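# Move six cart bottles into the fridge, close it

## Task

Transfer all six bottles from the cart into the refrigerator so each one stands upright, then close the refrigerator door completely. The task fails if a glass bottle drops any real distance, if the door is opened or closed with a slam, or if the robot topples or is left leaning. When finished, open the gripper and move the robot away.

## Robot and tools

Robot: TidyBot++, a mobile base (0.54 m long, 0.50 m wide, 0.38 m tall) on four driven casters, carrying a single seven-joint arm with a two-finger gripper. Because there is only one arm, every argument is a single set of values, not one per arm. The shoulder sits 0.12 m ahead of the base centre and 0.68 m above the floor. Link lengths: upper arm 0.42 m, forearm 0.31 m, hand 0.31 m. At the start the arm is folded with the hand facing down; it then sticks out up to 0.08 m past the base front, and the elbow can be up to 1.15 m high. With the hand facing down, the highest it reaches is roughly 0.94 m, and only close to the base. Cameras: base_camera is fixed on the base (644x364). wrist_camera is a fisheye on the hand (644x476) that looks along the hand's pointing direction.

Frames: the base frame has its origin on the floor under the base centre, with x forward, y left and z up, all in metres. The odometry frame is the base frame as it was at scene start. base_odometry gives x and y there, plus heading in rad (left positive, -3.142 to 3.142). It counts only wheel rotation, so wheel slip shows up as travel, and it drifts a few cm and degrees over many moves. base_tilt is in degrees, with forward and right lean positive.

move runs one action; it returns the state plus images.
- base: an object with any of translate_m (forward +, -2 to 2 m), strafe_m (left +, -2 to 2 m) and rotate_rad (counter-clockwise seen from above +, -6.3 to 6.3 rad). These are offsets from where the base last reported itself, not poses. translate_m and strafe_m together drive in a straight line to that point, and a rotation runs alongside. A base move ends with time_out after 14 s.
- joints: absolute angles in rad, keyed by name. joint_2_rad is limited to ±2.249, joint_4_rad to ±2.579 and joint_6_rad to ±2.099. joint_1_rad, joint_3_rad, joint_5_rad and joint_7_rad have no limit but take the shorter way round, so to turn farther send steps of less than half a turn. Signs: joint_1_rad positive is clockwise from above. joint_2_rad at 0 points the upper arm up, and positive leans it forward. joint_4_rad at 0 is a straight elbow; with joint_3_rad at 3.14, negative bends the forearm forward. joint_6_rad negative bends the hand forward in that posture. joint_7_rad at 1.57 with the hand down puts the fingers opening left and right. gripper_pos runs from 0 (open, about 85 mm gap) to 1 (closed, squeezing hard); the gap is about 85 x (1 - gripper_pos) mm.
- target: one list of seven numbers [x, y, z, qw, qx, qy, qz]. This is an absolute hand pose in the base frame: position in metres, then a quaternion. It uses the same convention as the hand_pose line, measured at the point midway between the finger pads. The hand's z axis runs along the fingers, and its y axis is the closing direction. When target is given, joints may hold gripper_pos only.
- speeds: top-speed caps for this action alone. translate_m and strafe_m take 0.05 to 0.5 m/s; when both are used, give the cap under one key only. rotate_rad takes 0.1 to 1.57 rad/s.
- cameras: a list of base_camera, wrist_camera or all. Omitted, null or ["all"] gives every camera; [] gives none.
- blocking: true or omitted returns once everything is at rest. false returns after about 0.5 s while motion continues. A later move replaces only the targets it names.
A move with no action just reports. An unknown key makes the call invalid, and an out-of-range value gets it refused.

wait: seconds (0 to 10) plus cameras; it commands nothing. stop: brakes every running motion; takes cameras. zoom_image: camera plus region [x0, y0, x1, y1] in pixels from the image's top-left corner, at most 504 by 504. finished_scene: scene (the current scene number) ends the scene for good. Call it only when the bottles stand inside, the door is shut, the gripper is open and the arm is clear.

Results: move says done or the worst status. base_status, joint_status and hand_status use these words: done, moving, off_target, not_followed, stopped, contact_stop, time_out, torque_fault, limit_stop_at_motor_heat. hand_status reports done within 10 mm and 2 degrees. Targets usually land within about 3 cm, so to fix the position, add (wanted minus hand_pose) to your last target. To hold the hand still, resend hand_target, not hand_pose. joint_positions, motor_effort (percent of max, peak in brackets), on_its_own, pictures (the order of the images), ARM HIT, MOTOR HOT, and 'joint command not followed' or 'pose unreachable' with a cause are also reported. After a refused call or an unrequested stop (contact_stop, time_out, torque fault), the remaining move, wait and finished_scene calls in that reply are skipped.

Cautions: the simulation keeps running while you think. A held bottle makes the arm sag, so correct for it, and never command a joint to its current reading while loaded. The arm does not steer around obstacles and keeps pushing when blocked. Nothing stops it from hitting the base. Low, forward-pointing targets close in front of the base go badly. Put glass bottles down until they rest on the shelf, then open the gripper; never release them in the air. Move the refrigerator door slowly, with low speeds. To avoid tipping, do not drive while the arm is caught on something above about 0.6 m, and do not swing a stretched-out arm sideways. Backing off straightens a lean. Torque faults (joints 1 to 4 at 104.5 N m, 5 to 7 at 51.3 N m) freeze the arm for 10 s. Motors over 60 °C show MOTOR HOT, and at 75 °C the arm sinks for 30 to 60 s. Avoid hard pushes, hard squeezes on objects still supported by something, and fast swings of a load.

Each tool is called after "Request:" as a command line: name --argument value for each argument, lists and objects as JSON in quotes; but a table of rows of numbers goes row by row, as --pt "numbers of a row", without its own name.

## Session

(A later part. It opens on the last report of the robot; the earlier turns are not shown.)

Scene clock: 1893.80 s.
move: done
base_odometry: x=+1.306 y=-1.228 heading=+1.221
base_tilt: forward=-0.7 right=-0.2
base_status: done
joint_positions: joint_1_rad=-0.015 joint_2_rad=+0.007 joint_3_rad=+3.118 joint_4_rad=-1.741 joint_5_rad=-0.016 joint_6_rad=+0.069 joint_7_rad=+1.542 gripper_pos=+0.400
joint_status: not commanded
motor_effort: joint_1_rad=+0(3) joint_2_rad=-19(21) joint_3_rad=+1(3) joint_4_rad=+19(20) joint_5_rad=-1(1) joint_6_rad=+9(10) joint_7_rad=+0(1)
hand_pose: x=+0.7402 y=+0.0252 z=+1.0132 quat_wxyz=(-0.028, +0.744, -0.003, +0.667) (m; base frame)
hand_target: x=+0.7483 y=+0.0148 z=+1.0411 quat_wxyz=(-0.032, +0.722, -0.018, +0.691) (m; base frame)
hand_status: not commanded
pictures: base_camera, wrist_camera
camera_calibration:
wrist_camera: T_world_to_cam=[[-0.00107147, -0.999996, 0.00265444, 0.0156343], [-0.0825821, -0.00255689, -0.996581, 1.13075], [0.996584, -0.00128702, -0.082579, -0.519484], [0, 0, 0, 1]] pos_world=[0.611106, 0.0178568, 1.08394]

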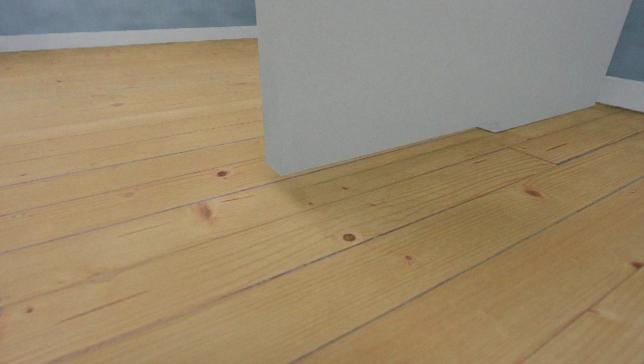

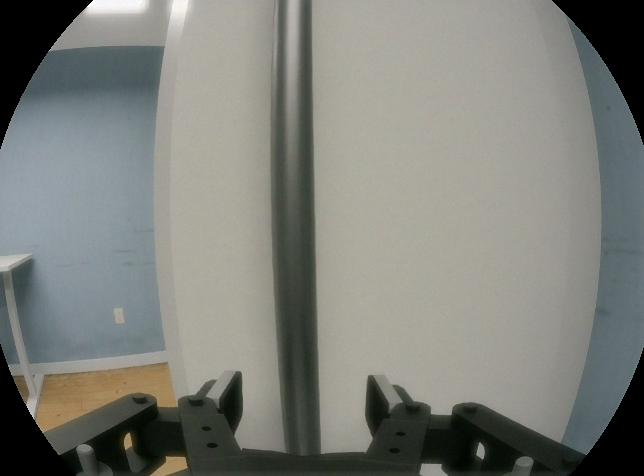

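Request:
move --base '{"translate_m": 0.023, "strafe_m": 0.004}' --speeds '{"translate_m": 0.1}'

Scene clock: 1902.40 s.
move: done
base_odometry: x=+1.310 y=-1.205 heading=+1.221
base_tilt: forward=-0.7 right=-0.2
base_status: done
joint_positions: joint_1_rad=-0.015 joint_2_rad=+0.014 joint_3_rad=+3.118 joint_4_rad=-1.740 joint_5_rad=-0.016 joint_6_rad=+0.070 joint_7_rad=+1.542 gripper_pos=+0.400
joint_status: not commanded
motor_effort: joint_1_rad=+0(1) joint_2_rad=-20(22) joint_3_rad=+1(2) joint_4_rad=+20(20) joint_5_rad=-1(1) joint_6_rad=+9(10) joint_7_rad=+0(1)
hand_pose: x=+0.7426 y=+0.0250 z=+1.0100 quat_wxyz=(-0.027, +0.746, -0.003, +0.665) (m; base frame)
hand_target: x=+0.7483 y=+0.0148 z=+1.0411 quat_wxyz=(-0.032, +0.722, -0.018, +0.691) (m; base frame)
hand_status: not commanded
pictures: base_camera, wrist_camera
camera_calibration:
wrist_camera: T_world_to_cam=[[-0.00139315, -0.999995, 0.00268384, 0.0156903], [-0.0873629, -0.00255187, -0.996173, 1.1309], [0.996176, -0.00162228, -0.0873589, -0.517053], [0, 0, 0, 1]] pos_world=[0.613896, 0.0177373, 1.08136]

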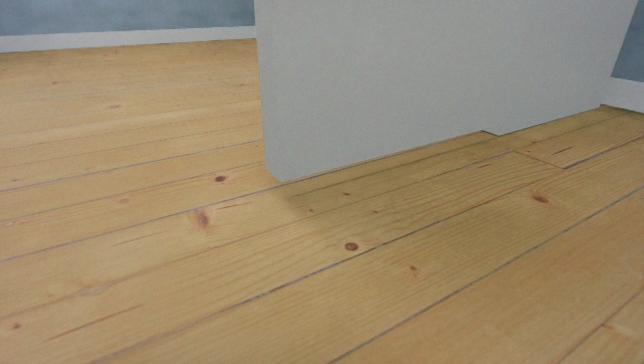

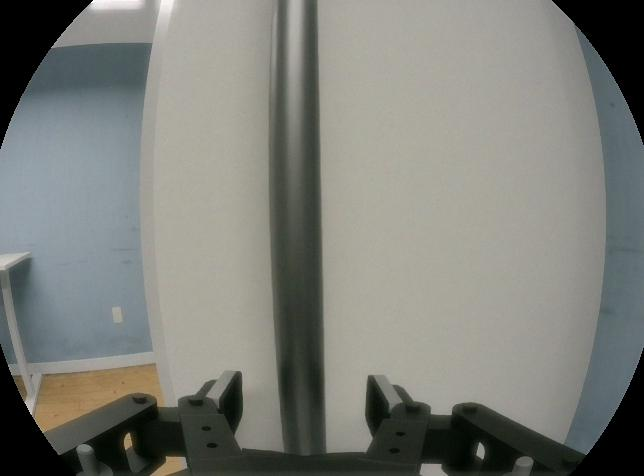

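Request:
move --joints '{"gripper_pos": 0.9}' --cameras '["wrist_camera"]'

Scene clock: 1906.00 s.
move: off_target
base_odometry: x=+1.310 y=-1.205 heading=+1.221
base_tilt: forward=-0.7 right=-0.2
base_status: not commanded
joint_positions: joint_1_rad=-0.015 joint_2_rad=+0.014 joint_3_rad=+3.117 joint_4_rad=-1.740 joint_5_rad=-0.012 joint_6_rad=+0.070 joint_7_rad=+1.542 gripper_pos=+0.827
joint_status: gripper_pos off_target (ended at +0.827, target +0.900)
motor_effort: joint_1_rad=+1(3) joint_2_rad=-16(20) joint_3_rad=+2(4) joint_4_rad=+22(23) joint_5_rad=-4(4) joint_6_rad=+12(13) joint_7_rad=-2(3)
hand_pose: x=+0.7426 y=+0.0254 z=+1.0100 quat_wxyz=(-0.026, +0.746, -0.001, +0.665) (m; base frame)
hand_target: x=+0.7483 y=+0.0148 z=+1.0411 quat_wxyz=(-0.032, +0.722, -0.018, +0.691) (m; base frame)
hand_status: not commanded
pictures: wrist_camera
camera_calibration:
wrist_camera: T_world_to_cam=[[-0.000067259, -0.999976, 0.00697697, 0.0107899], [-0.0871289, -0.00694458, -0.996173, 1.13085], [0.996197, -0.000674898, -0.0871263, -0.517302], [0, 0, 0, 1]] pos_world=[0.613865, 0.0182939, 1.08138]

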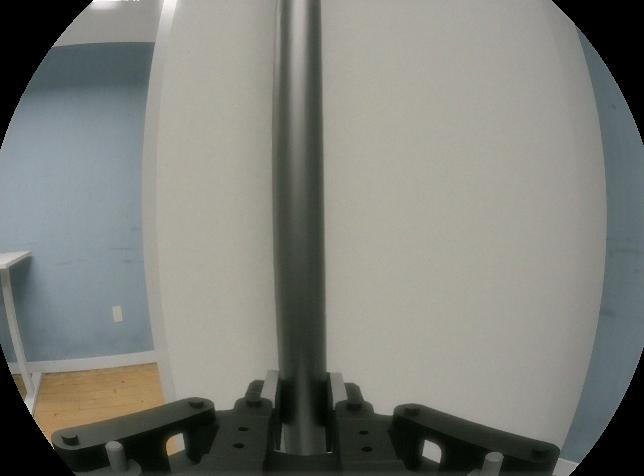

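Request:
move --base '{"translate_m": 0.167, "strafe_m": 0.238, "rotate_rad": -0.189}' --speeds '{"strafe_m": 0.2, "rotate_rad": 0.11}'

Scene clock: 1950.53 s.
move: done
base_odometry: x=+1.144 y=-0.966 heading=+1.033
base_tilt: forward=-0.7 right=-0.2
base_status: done
joint_positions: joint_1_rad=-0.014 joint_2_rad=+0.016 joint_3_rad=+3.107 joint_4_rad=-1.741 joint_5_rad=-0.012 joint_6_rad=+0.076 joint_7_rad=+1.542 gripper_pos=+0.827
joint_status: not commanded
motor_effort: joint_1_rad=+2(7) joint_2_rad=-21(24) joint_3_rad=+4(8) joint_4_rad=+24(31) joint_5_rad=-4(5) joint_6_rad=+14(21) joint_7_rad=-3(3)
hand_pose: x=+0.7427 y=+0.0315 z=+1.0102 quat_wxyz=(-0.030, +0.745, +0.003, +0.667) (m; base frame)
hand_target: x=+0.7483 y=+0.0148 z=+1.0411 quat_wxyz=(-0.032, +0.722, -0.018, +0.691) (m; base frame)
hand_status: not commanded
pictures: base_camera, wrist_camera
camera_calibration:
wrist_camera: T_world_to_cam=[[0.00964873, -0.999931, 0.0066617, 0.0099439], [-0.0836575, -0.00744587, -0.996467, 1.12881], [0.996448, 0.00905733, -0.0837236, -0.521323], [0, 0, 0, 1]] pos_world=[0.613809, 0.02307, 1.08111]

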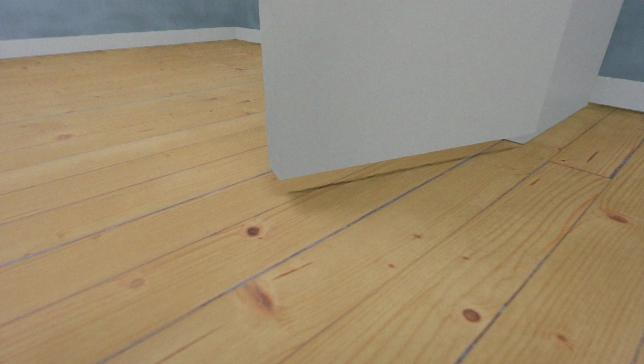

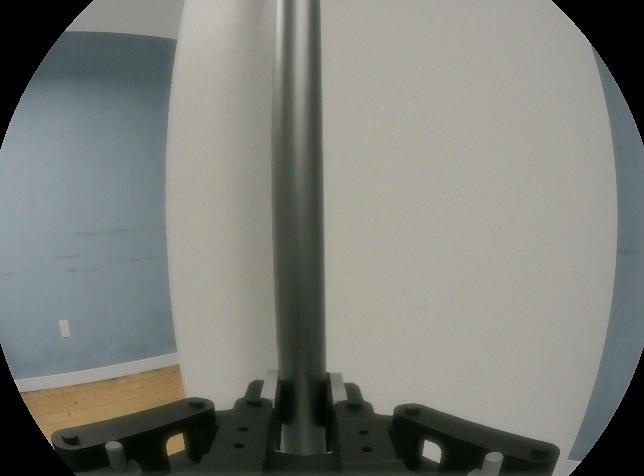

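Request:
move --base '{"translate_m": 0.178, "strafe_m": 0.2226, "rotate_rad": -0.19}' --speeds '{"strafe_m": 0.2, "rotate_rad": 0.11}'

Scene clock: 1965.10 s.
move: done
base_odometry: x=+1.044 y=-0.700 heading=+0.844
base_tilt: forward=-0.7 right=-0.2
base_status: done
joint_positions: joint_1_rad=-0.013 joint_2_rad=+0.017 joint_3_rad=+3.107 joint_4_rad=-1.741 joint_5_rad=-0.012 joint_6_rad=+0.077 joint_7_rad=+1.542 gripper_pos=+0.828
joint_status: not commanded
motor_effort: joint_1_rad=+2(8) joint_2_rad=-21(24) joint_3_rad=+3(9) joint_4_rad=+24(30) joint_5_rad=-4(5) joint_6_rad=+15(20) joint_7_rad=-3(3)
hand_pose: x=+0.7433 y=+0.0308 z=+1.0098 quat_wxyz=(-0.029, +0.745, +0.002, +0.666) (m; base frame)
hand_target: x=+0.7483 y=+0.0148 z=+1.0411 quat_wxyz=(-0.032, +0.722, -0.018, +0.691) (m; base frame)
hand_status: not commanded
pictures: base_camera, wrist_camera
camera_calibration:
wrist_camera: T_world_to_cam=[[0.00852943, -0.999942, 0.00663718, 0.0101123], [-0.0840913, -0.00733117, -0.996431, 1.12874], [0.996422, 0.00794086, -0.0841489, -0.52146], [0, 0, 0, 1]] pos_world=[0.614425, 0.0225276, 1.08076]

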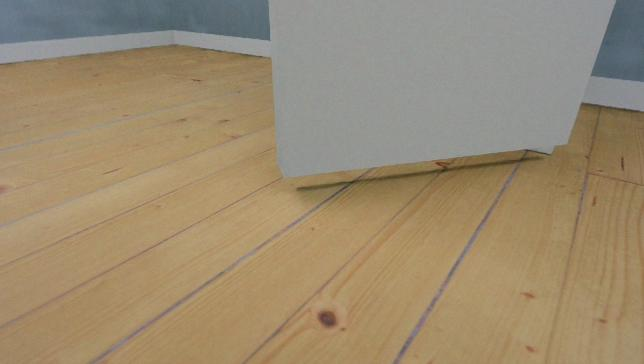

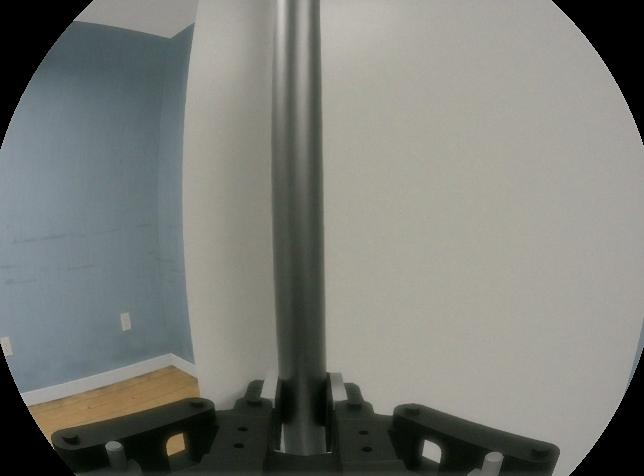

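Request:
move --base '{"translate_m": 0.1845, "strafe_m": 0.2, "rotate_rad": -0.19}' --speeds '{"strafe_m": 0.2, "rotate_rad": 0.11}'

Scene clock: 1974.90 s.
move: done
base_odometry: x=+1.017 y=-0.429 heading=+0.655
base_tilt: forward=-0.7 right=-0.2
base_status: done
joint_positions: joint_1_rad=-0.014 joint_2_rad=+0.031 joint_3_rad=+3.108 joint_4_rad=-1.730 joint_5_rad=-0.012 joint_6_rad=+0.082 joint_7_rad=+1.542 gripper_pos=+0.829
joint_status: not commanded
motor_effort: joint_1_rad=+1(8) joint_2_rad=-26(27) joint_3_rad=+1(9) joint_4_rad=+19(30) joint_5_rad=-5(5) joint_6_rad=+10(20) joint_7_rad=-3(3)
hand_pose: x=+0.7491 y=+0.0307 z=+1.0092 quat_wxyz=(-0.029, +0.744, +0.002, +0.667) (m; base frame)
hand_target: x=+0.7483 y=+0.0148 z=+1.0411 quat_wxyz=(-0.032, +0.722, -0.018, +0.691) (m; base frame)
hand_status: not commanded
pictures: base_camera, wrist_camera
camera_calibration:
wrist_camera: T_world_to_cam=[[0.00814312, -0.999948, 0.00609665, 0.0108109], [-0.0820683, -0.00674458, -0.996604, 1.12723], [0.996593, 0.00761513, -0.0821189, -0.529446], [0, 0, 0, 1]] pos_world=[0.620065, 0.0224449, 1.07986]

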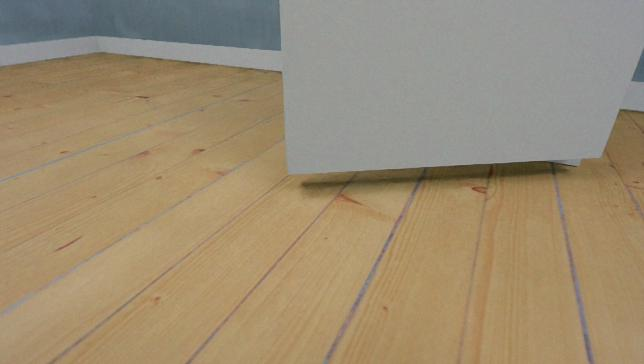

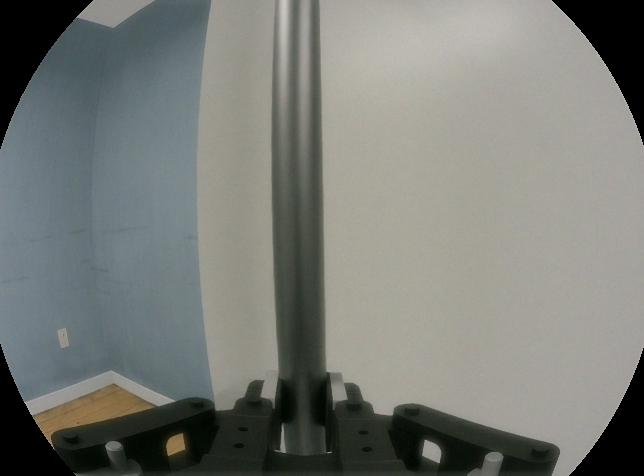

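Request:
move --base '{"translate_m": 0.185, "strafe_m": 0.1746, "rotate_rad": -0.19}' --speeds '{"translate_m": 0.2, "rotate_rad": 0.11}'

Scene clock: 1997.33 s.
move: done
base_odometry: x=+1.057 y=-0.177 heading=+0.465
base_tilt: forward=-0.7 right=-0.2
base_status: done
joint_positions: joint_1_rad=-0.013 joint_2_rad=+0.036 joint_3_rad=+3.108 joint_4_rad=-1.728 joint_5_rad=-0.012 joint_6_rad=+0.085 joint_7_rad=+1.542 gripper_pos=+0.830
joint_status: not commanded
motor_effort: joint_1_rad=+2(8) joint_2_rad=-26(28) joint_3_rad=+2(9) joint_4_rad=+20(26) joint_5_rad=-5(5) joint_6_rad=+11(16) joint_7_rad=-3(3)
hand_pose: x=+0.7510 y=+0.0302 z=+1.0086 quat_wxyz=(-0.029, +0.744, +0.002, +0.667) (m; base frame)
hand_target: x=+0.7483 y=+0.0148 z=+1.0411 quat_wxyz=(-0.032, +0.722, -0.018, +0.691) (m; base frame)
hand_status: not commanded
pictures: base_camera, wrist_camera
camera_calibration:
wrist_camera: T_world_to_cam=[[0.00731164, -0.999956, 0.00592614, 0.011118], [-0.0816393, -0.00650344, -0.996641, 1.12652], [0.996635, 0.00680327, -0.0816832, -0.531794], [0, 0, 0, 1]] pos_world=[0.621892, 0.0220617, 1.07923]

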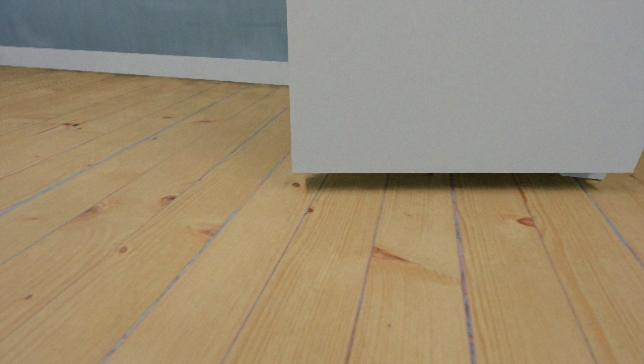

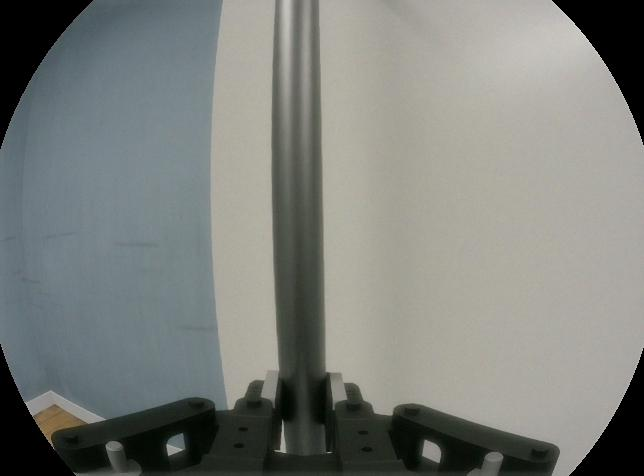

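Request:
move --base '{"translate_m": 0.098, "strafe_m": 0.104, "rotate_rad": -0.12}' --speeds '{"translate_m": 0.15, "rotate_rad": 0.1}'

Scene clock: 2015.70 s.
move: done
base_odometry: x=+1.098 y=-0.040 heading=+0.346
base_tilt: forward=-0.7 right=-0.2
base_status: done
joint_positions: joint_1_rad=-0.013 joint_2_rad=+0.038 joint_3_rad=+3.110 joint_4_rad=-1.726 joint_5_rad=-0.012 joint_6_rad=+0.086 joint_7_rad=+1.542 gripper_pos=+0.831
joint_status: not commanded
motor_effort: joint_1_rad=+2(7) joint_2_rad=-26(28) joint_3_rad=+2(8) joint_4_rad=+20(26) joint_5_rad=-5(5) joint_6_rad=+11(17) joint_7_rad=-3(3)
hand_pose: x=+0.7520 y=+0.0289 z=+1.0083 quat_wxyz=(-0.028, +0.744, +0.001, +0.667) (m; base frame)
hand_target: x=+0.7483 y=+0.0148 z=+1.0411 quat_wxyz=(-0.032, +0.722, -0.018, +0.691) (m; base frame)
hand_status: not commanded
pictures: base_camera, wrist_camera
camera_calibration:
wrist_camera: T_world_to_cam=[[0.00512015, -0.999969, 0.00592074, 0.0114274], [-0.0814663, -0.00631825, -0.996656, 1.12617], [0.996663, 0.00462069, -0.0814961, -0.532948], [0, 0, 0, 1]] pos_world=[0.622857, 0.0210051, 1.07891]

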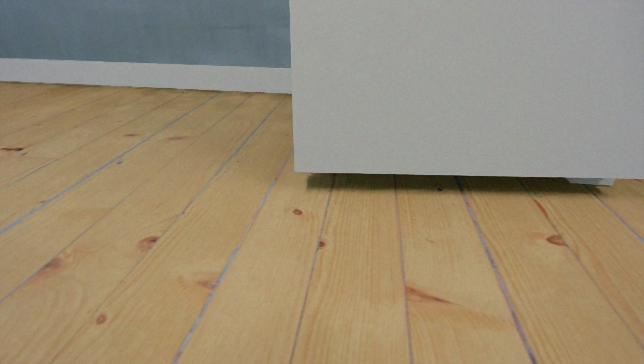

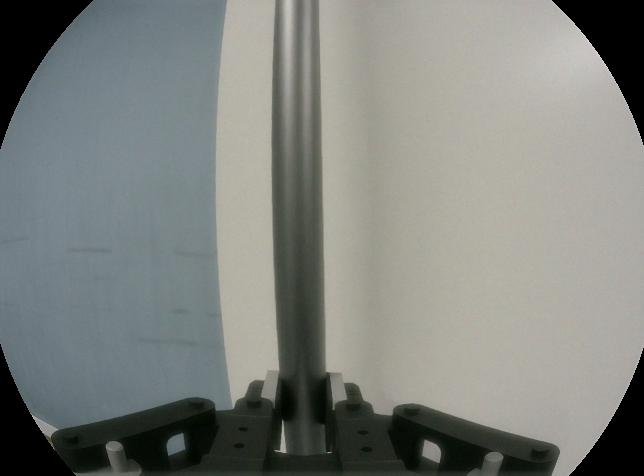

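Request:
move --base '{"translate_m": 0.0464, "strafe_m": 0.0597, "rotate_rad": -0.071}' --speeds '{"translate_m": 0.1, "rotate_rad": 0.1}'

Scene clock: 2029.63 s.
move: done
base_odometry: x=+1.121 y=+0.032 heading=+0.274
base_tilt: forward=-0.7 right=-0.2
base_status: done
joint_positions: joint_1_rad=-0.014 joint_2_rad=+0.039 joint_3_rad=+3.110 joint_4_rad=-1.726 joint_5_rad=-0.012 joint_6_rad=+0.086 joint_7_rad=+1.542 gripper_pos=+0.831
joint_status: not commanded
motor_effort: joint_1_rad=+3(7) joint_2_rad=-26(28) joint_3_rad=+3(8) joint_4_rad=+19(26) joint_5_rad=-5(5) joint_6_rad=+11(16) joint_7_rad=-3(4)
hand_pose: x=+0.7523 y=+0.0293 z=+1.0080 quat_wxyz=(-0.029, +0.744, +0.001, +0.667) (m; base frame)
hand_target: x=+0.7483 y=+0.0148 z=+1.0411 quat_wxyz=(-0.032, +0.722, -0.018, +0.691) (m; base frame)
hand_status: not commanded
pictures: base_camera, wrist_camera
camera_calibration:
wrist_camera: T_world_to_cam=[[0.00582298, -0.999966, 0.00591603, 0.0113608], [-0.0817447, -0.00637233, -0.996633, 1.12611], [0.996636, 0.00531977, -0.081779, -0.533072], [0, 0, 0, 1]] pos_world=[0.623267, 0.0213722, 1.07866]

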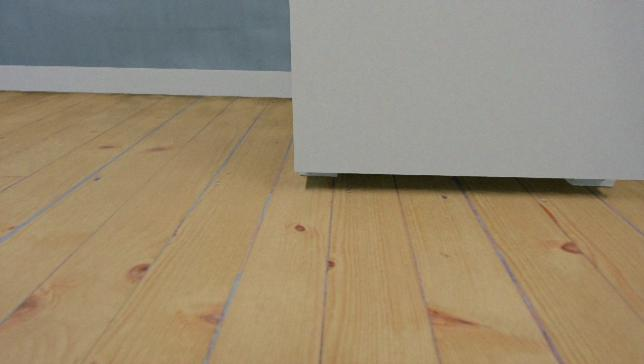

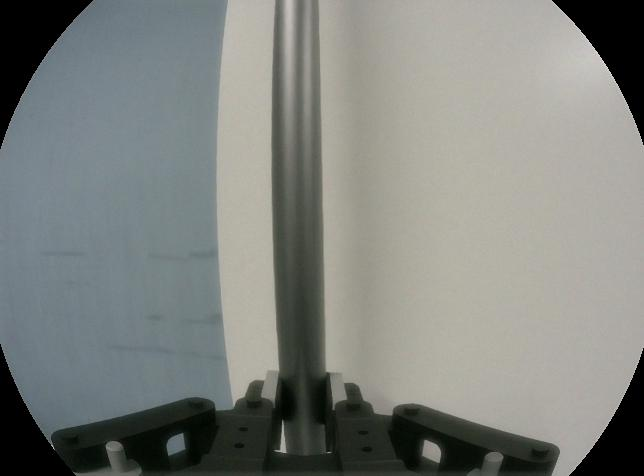

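Request:
zoom_image --camera "base_camera" --region '[280, 150, 380, 200]'

Request:
zoom_image --camera "base_camera" --region '[544, 150, 644, 200]'

Scaled by 5.040.

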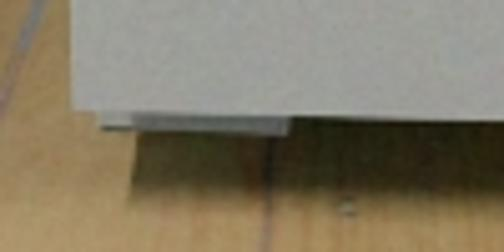

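Scaled by 5.040.

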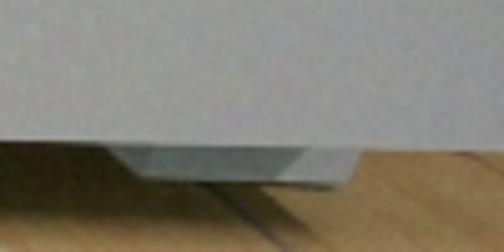

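Request:
move --base '{"translate_m": 0.018, "strafe_m": 0.003}' --speeds '{"translate_m": 0.06}'

Scene clock: 2050.27 s.
move: done
base_odometry: x=+1.138 y=+0.040 heading=+0.274
base_tilt: forward=-0.7 right=-0.2
base_status: done
joint_positions: joint_1_rad=-0.012 joint_2_rad=+0.037 joint_3_rad=+3.112 joint_4_rad=-1.728 joint_5_rad=-0.012 joint_6_rad=+0.085 joint_7_rad=+1.542 gripper_pos=+0.831
joint_status: not commanded
motor_effort: joint_1_rad=+1(5) joint_2_rad=-21(27) joint_3_rad=+2(7) joint_4_rad=+21(29) joint_5_rad=-5(5) joint_6_rad=+12(19) joint_7_rad=-3(4)
hand_pose: x=+0.7516 y=+0.0274 z=+1.0077 quat_wxyz=(-0.028, +0.745, +0.000, +0.667) (m; base frame)
hand_target: x=+0.7483 y=+0.0148 z=+1.0411 quat_wxyz=(-0.032, +0.722, -0.018, +0.691) (m; base frame)
hand_status: not commanded
pictures: base_camera, wrist_camera
camera_calibration:
wrist_camera: T_world_to_cam=[[0.00278872, -0.999978, 0.00607999, 0.0115579], [-0.0827605, -0.00628995, -0.99655, 1.12642], [0.996566, 0.00227591, -0.0827762, -0.53119], [0, 0, 0, 1]] pos_world=[0.622557, 0.0198518, 1.0785]

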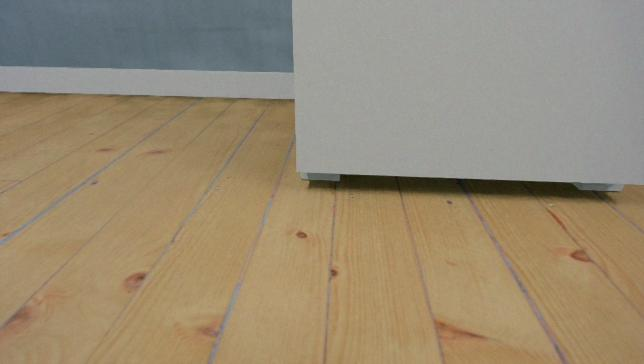

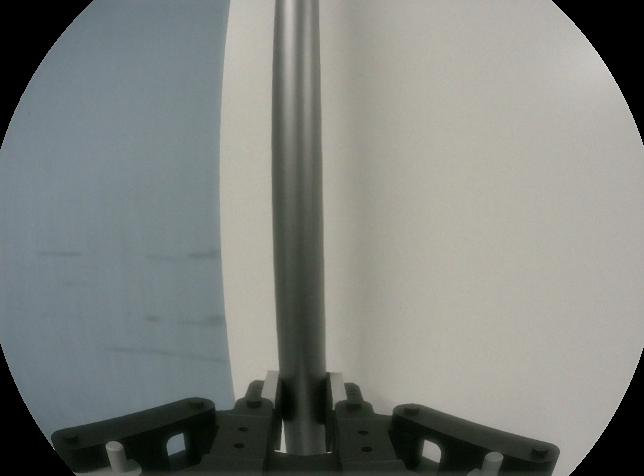

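Request:
move --base '{"translate_m": 0.012, "strafe_m": 0.002}' --speeds '{"translate_m": 0.05}'

Scene clock: 2053.43 s.
move: done
base_odometry: x=+1.148 y=+0.045 heading=+0.275
base_tilt: forward=-0.7 right=-0.2
base_status: done
joint_positions: joint_1_rad=-0.010 joint_2_rad=+0.011 joint_3_rad=+3.112 joint_4_rad=-1.747 joint_5_rad=-0.012 joint_6_rad=+0.070 joint_7_rad=+1.542 gripper_pos=+0.831
joint_status: not commanded
motor_effort: joint_1_rad=+0(1) joint_2_rad=-15(21) joint_3_rad=+2(2) joint_4_rad=+29(33) joint_5_rad=-5(5) joint_6_rad=+19(23) joint_7_rad=-3(4)
hand_pose: x=+0.7409 y=+0.0253 z=+1.0077 quat_wxyz=(-0.026, +0.747, -0.001, +0.664) (m; base frame)
hand_target: x=+0.7483 y=+0.0148 z=+1.0411 quat_wxyz=(-0.032, +0.722, -0.018, +0.691) (m; base frame)
hand_status: not commanded
pictures: base_camera, wrist_camera
camera_calibration:
wrist_camera: T_world_to_cam=[[-0.0000704983, -0.999974, 0.00714132, 0.0105672], [-0.0907503, -0.00710545, -0.995848, 1.1308], [0.995874, -0.000718283, -0.0907475, -0.511928], [0, 0, 0, 1]] pos_world=[0.612437, 0.0182341, 1.07958]

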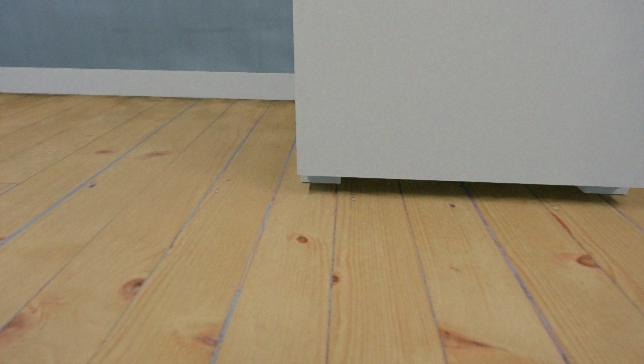

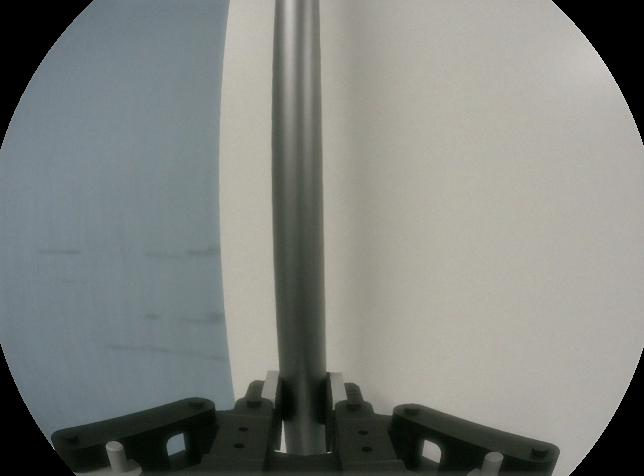

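Request:
zoom_image --camera "base_camera" --region '[280, 150, 380, 200]'

Request:
zoom_image --camera "base_camera" --region '[544, 150, 644, 200]'

Scaled by 5.040.

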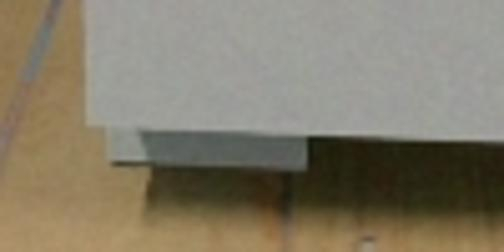

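Scaled by 5.040.

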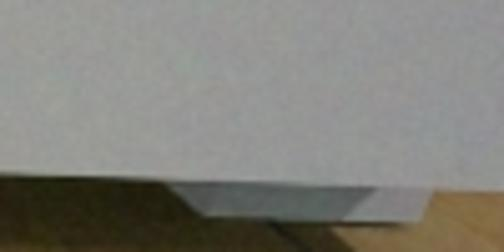

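Request:
move --base '{"translate_m": 0.01, "strafe_m": 0.0}' --speeds '{"translate_m": 0.05}'

Scene clock: 2078.70 s.
move: done
base_odometry: x=+1.158 y=+0.048 heading=+0.275
base_tilt: forward=-0.7 right=-0.2
base_status: done
joint_positions: joint_1_rad=-0.010 joint_2_rad=-0.010 joint_3_rad=+3.113 joint_4_rad=-1.763 joint_5_rad=-0.012 joint_6_rad=+0.060 joint_7_rad=+1.542 gripper_pos=+0.831
joint_status: not commanded
motor_effort: joint_1_rad=+0(2) joint_2_rad=-13(16) joint_3_rad=+2(2) joint_4_rad=+32(36) joint_5_rad=-5(5) joint_6_rad=+22(25) joint_7_rad=-3(3)
hand_pose: x=+0.7320 y=+0.0249 z=+1.0077 quat_wxyz=(-0.026, +0.749, -0.001, +0.662) (m; base frame)
hand_target: x=+0.7483 y=+0.0148 z=+1.0411 quat_wxyz=(-0.032, +0.722, -0.018, +0.691) (m; base frame)
hand_status: not commanded
pictures: base_camera, wrist_camera
camera_calibration:
wrist_camera: T_world_to_cam=[[-0.000418804, -0.999968, 0.00794065, 0.00960046], [-0.095666, -0.00786417, -0.995382, 1.1331], [0.995413, -0.00117652, -0.0956597, -0.497743], [0, 0, 0, 1]] pos_world=[0.603863, 0.0179254, 1.08017]

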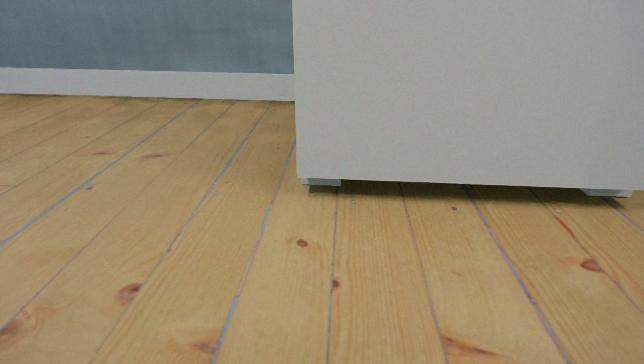

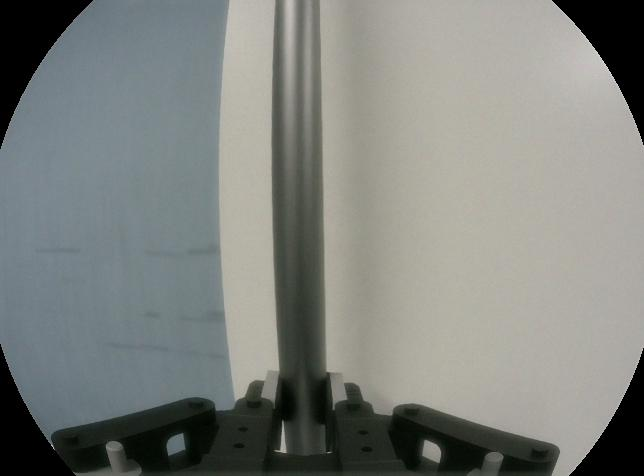

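Request:
zoom_image --camera "base_camera" --region '[290, 165, 350, 200]'

Request:
zoom_image --camera "base_camera" --region '[574, 170, 644, 205]'

Scaled by 8.400.

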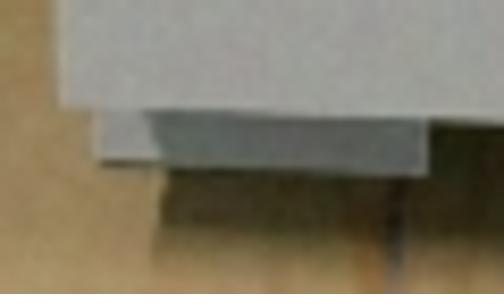

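Scaled by 7.200.

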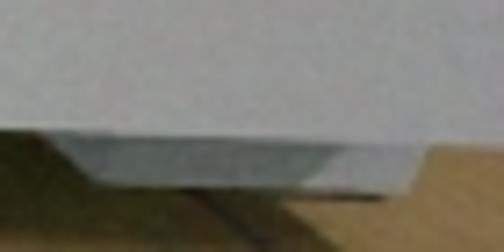

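Request:
move --base '{"translate_m": -0.01}' --speeds '{"translate_m": 0.05}' --cameras '[]'

Request:
move --joints '{"gripper_pos": 0.2}' --cameras '["wrist_camera"]'

Scene clock: 2097.63 s.
move: done
base_odometry: x=+1.148 y=+0.045 heading=+0.274
base_tilt: forward=-0.7 right=-0.2
base_status: done
joint_positions: joint_1_rad=-0.010 joint_2_rad=+0.013 joint_3_rad=+3.112 joint_4_rad=-1.749 joint_5_rad=-0.012 joint_6_rad=+0.078 joint_7_rad=+1.542 gripper_pos=+0.831
joint_status: not commanded
motor_effort: joint_1_rad=+1(4) joint_2_rad=-19(22) joint_3_rad=+2(5) joint_4_rad=+24(31) joint_5_rad=-5(5) joint_6_rad=+15(21) joint_7_rad=-3(4)
hand_pose: x=+0.7414 y=+0.0254 z=+1.0077 quat_wxyz=(-0.026, +0.746, -0.001, +0.665) (m; base frame)
hand_target: x=+0.7483 y=+0.0148 z=+1.0411 quat_wxyz=(-0.032, +0.722, -0.018, +0.691) (m; base frame)
hand_status: not commanded
pictures: none
No camera images: "cameras" was empty.

Scene clock: 2098.57 s.
move: done
base_odometry: x=+1.148 y=+0.045 heading=+0.274
base_tilt: forward=-0.7 right=-0.2
base_status: not commanded
joint_positions: joint_1_rad=-0.010 joint_2_rad=+0.013 joint_3_rad=+3.112 joint_4_rad=-1.729 joint_5_rad=-0.012 joint_6_rad=+0.092 joint_7_rad=+1.536 gripper_pos=+0.200
joint_status: all done
motor_effort: joint_1_rad=+0(2) joint_2_rad=-19(21) joint_3_rad=+1(3) joint_4_rad=+19(25) joint_5_rad=-1(5) joint_6_rad=+9(15) joint_7_rad=+0(3)
hand_pose: x=+0.7436 y=+0.0253 z=+1.0242 quat_wxyz=(-0.029, +0.735, -0.003, +0.678) (m; base frame)
hand_target: x=+0.7483 y=+0.0148 z=+1.0411 quat_wxyz=(-0.032, +0.722, -0.018, +0.691) (m; base frame)
hand_status: not commanded
pictures: wrist_camera
camera_calibration:
wrist_camera: T_world_to_cam=[[-0.00123551, -0.999999, -0.000764325, 0.0193257], [-0.0536989, 0.000829568, -0.998557, 1.12244], [0.998556, -0.00119269, -0.0536999, -0.553034], [0, 0, 0, 1]] pos_world=[0.612534, 0.0177349, 1.09114]

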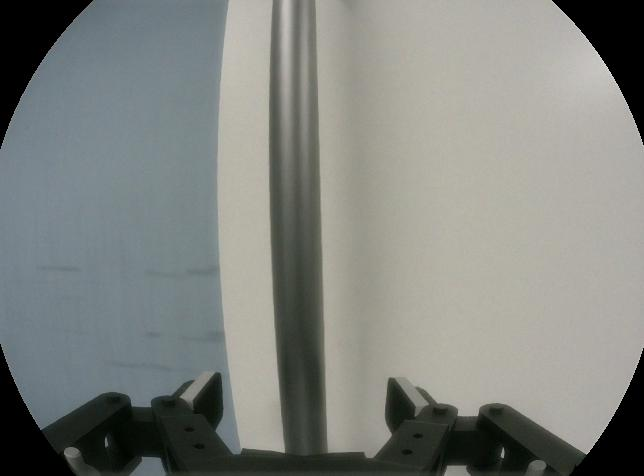

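Request:
move --base '{"translate_m": -0.6}' --speeds '{"translate_m": 0.3}'

Scene clock: 2106.40 s.
move: done
base_odometry: x=+0.570 y=-0.118 heading=+0.274
base_tilt: forward=-0.8 right=-0.2
base_status: done
joint_positions: joint_1_rad=-0.009 joint_2_rad=+0.014 joint_3_rad=+3.114 joint_4_rad=-1.729 joint_5_rad=-0.012 joint_6_rad=+0.092 joint_7_rad=+1.536 gripper_pos=+0.200
joint_status: not commanded
motor_effort: joint_1_rad=+0(2) joint_2_rad=-20(23) joint_3_rad=+1(2) joint_4_rad=+19(21) joint_5_rad=-1(1) joint_6_rad=+9(10) joint_7_rad=+0(1)
hand_pose: x=+0.7440 y=+0.0240 z=+1.0235 quat_wxyz=(-0.028, +0.735, -0.004, +0.677) (m; base frame)
hand_target: x=+0.7483 y=+0.0148 z=+1.0411 quat_wxyz=(-0.032, +0.722, -0.018, +0.691) (m; base frame)
hand_status: not commanded
pictures: base_camera, wrist_camera
camera_calibration:
wrist_camera: T_world_to_cam=[[-0.00326394, -0.999994, -0.000734426, 0.0195469], [-0.054724, 0.000911947, -0.998501, 1.12252], [0.998496, -0.00321886, -0.0547267, -0.552343], [0, 0, 0, 1]] pos_world=[0.613005, 0.0167452, 1.09063]

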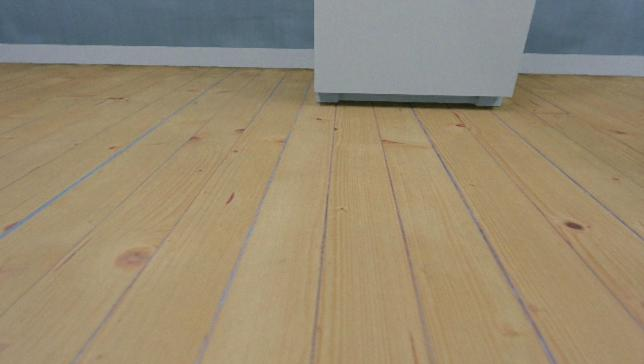

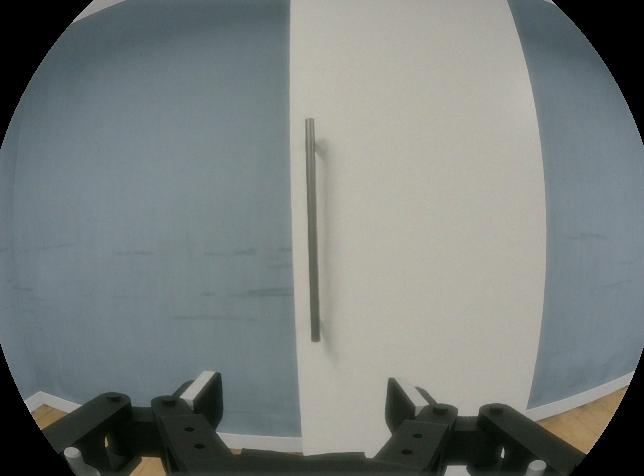

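Request:
zoom_image --camera "base_camera" --region '[300, 70, 420, 120]'

Request:
zoom_image --camera "base_camera" --region '[420, 70, 540, 120]'

Scaled by 4.200.

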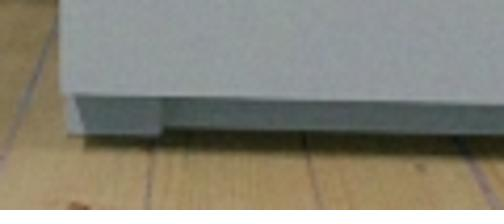

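Scaled by 4.200.

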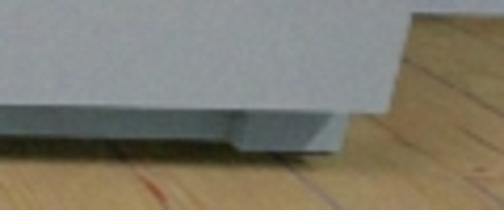

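Request:
finished_scene --scene 2

The scene is finished: the task was done.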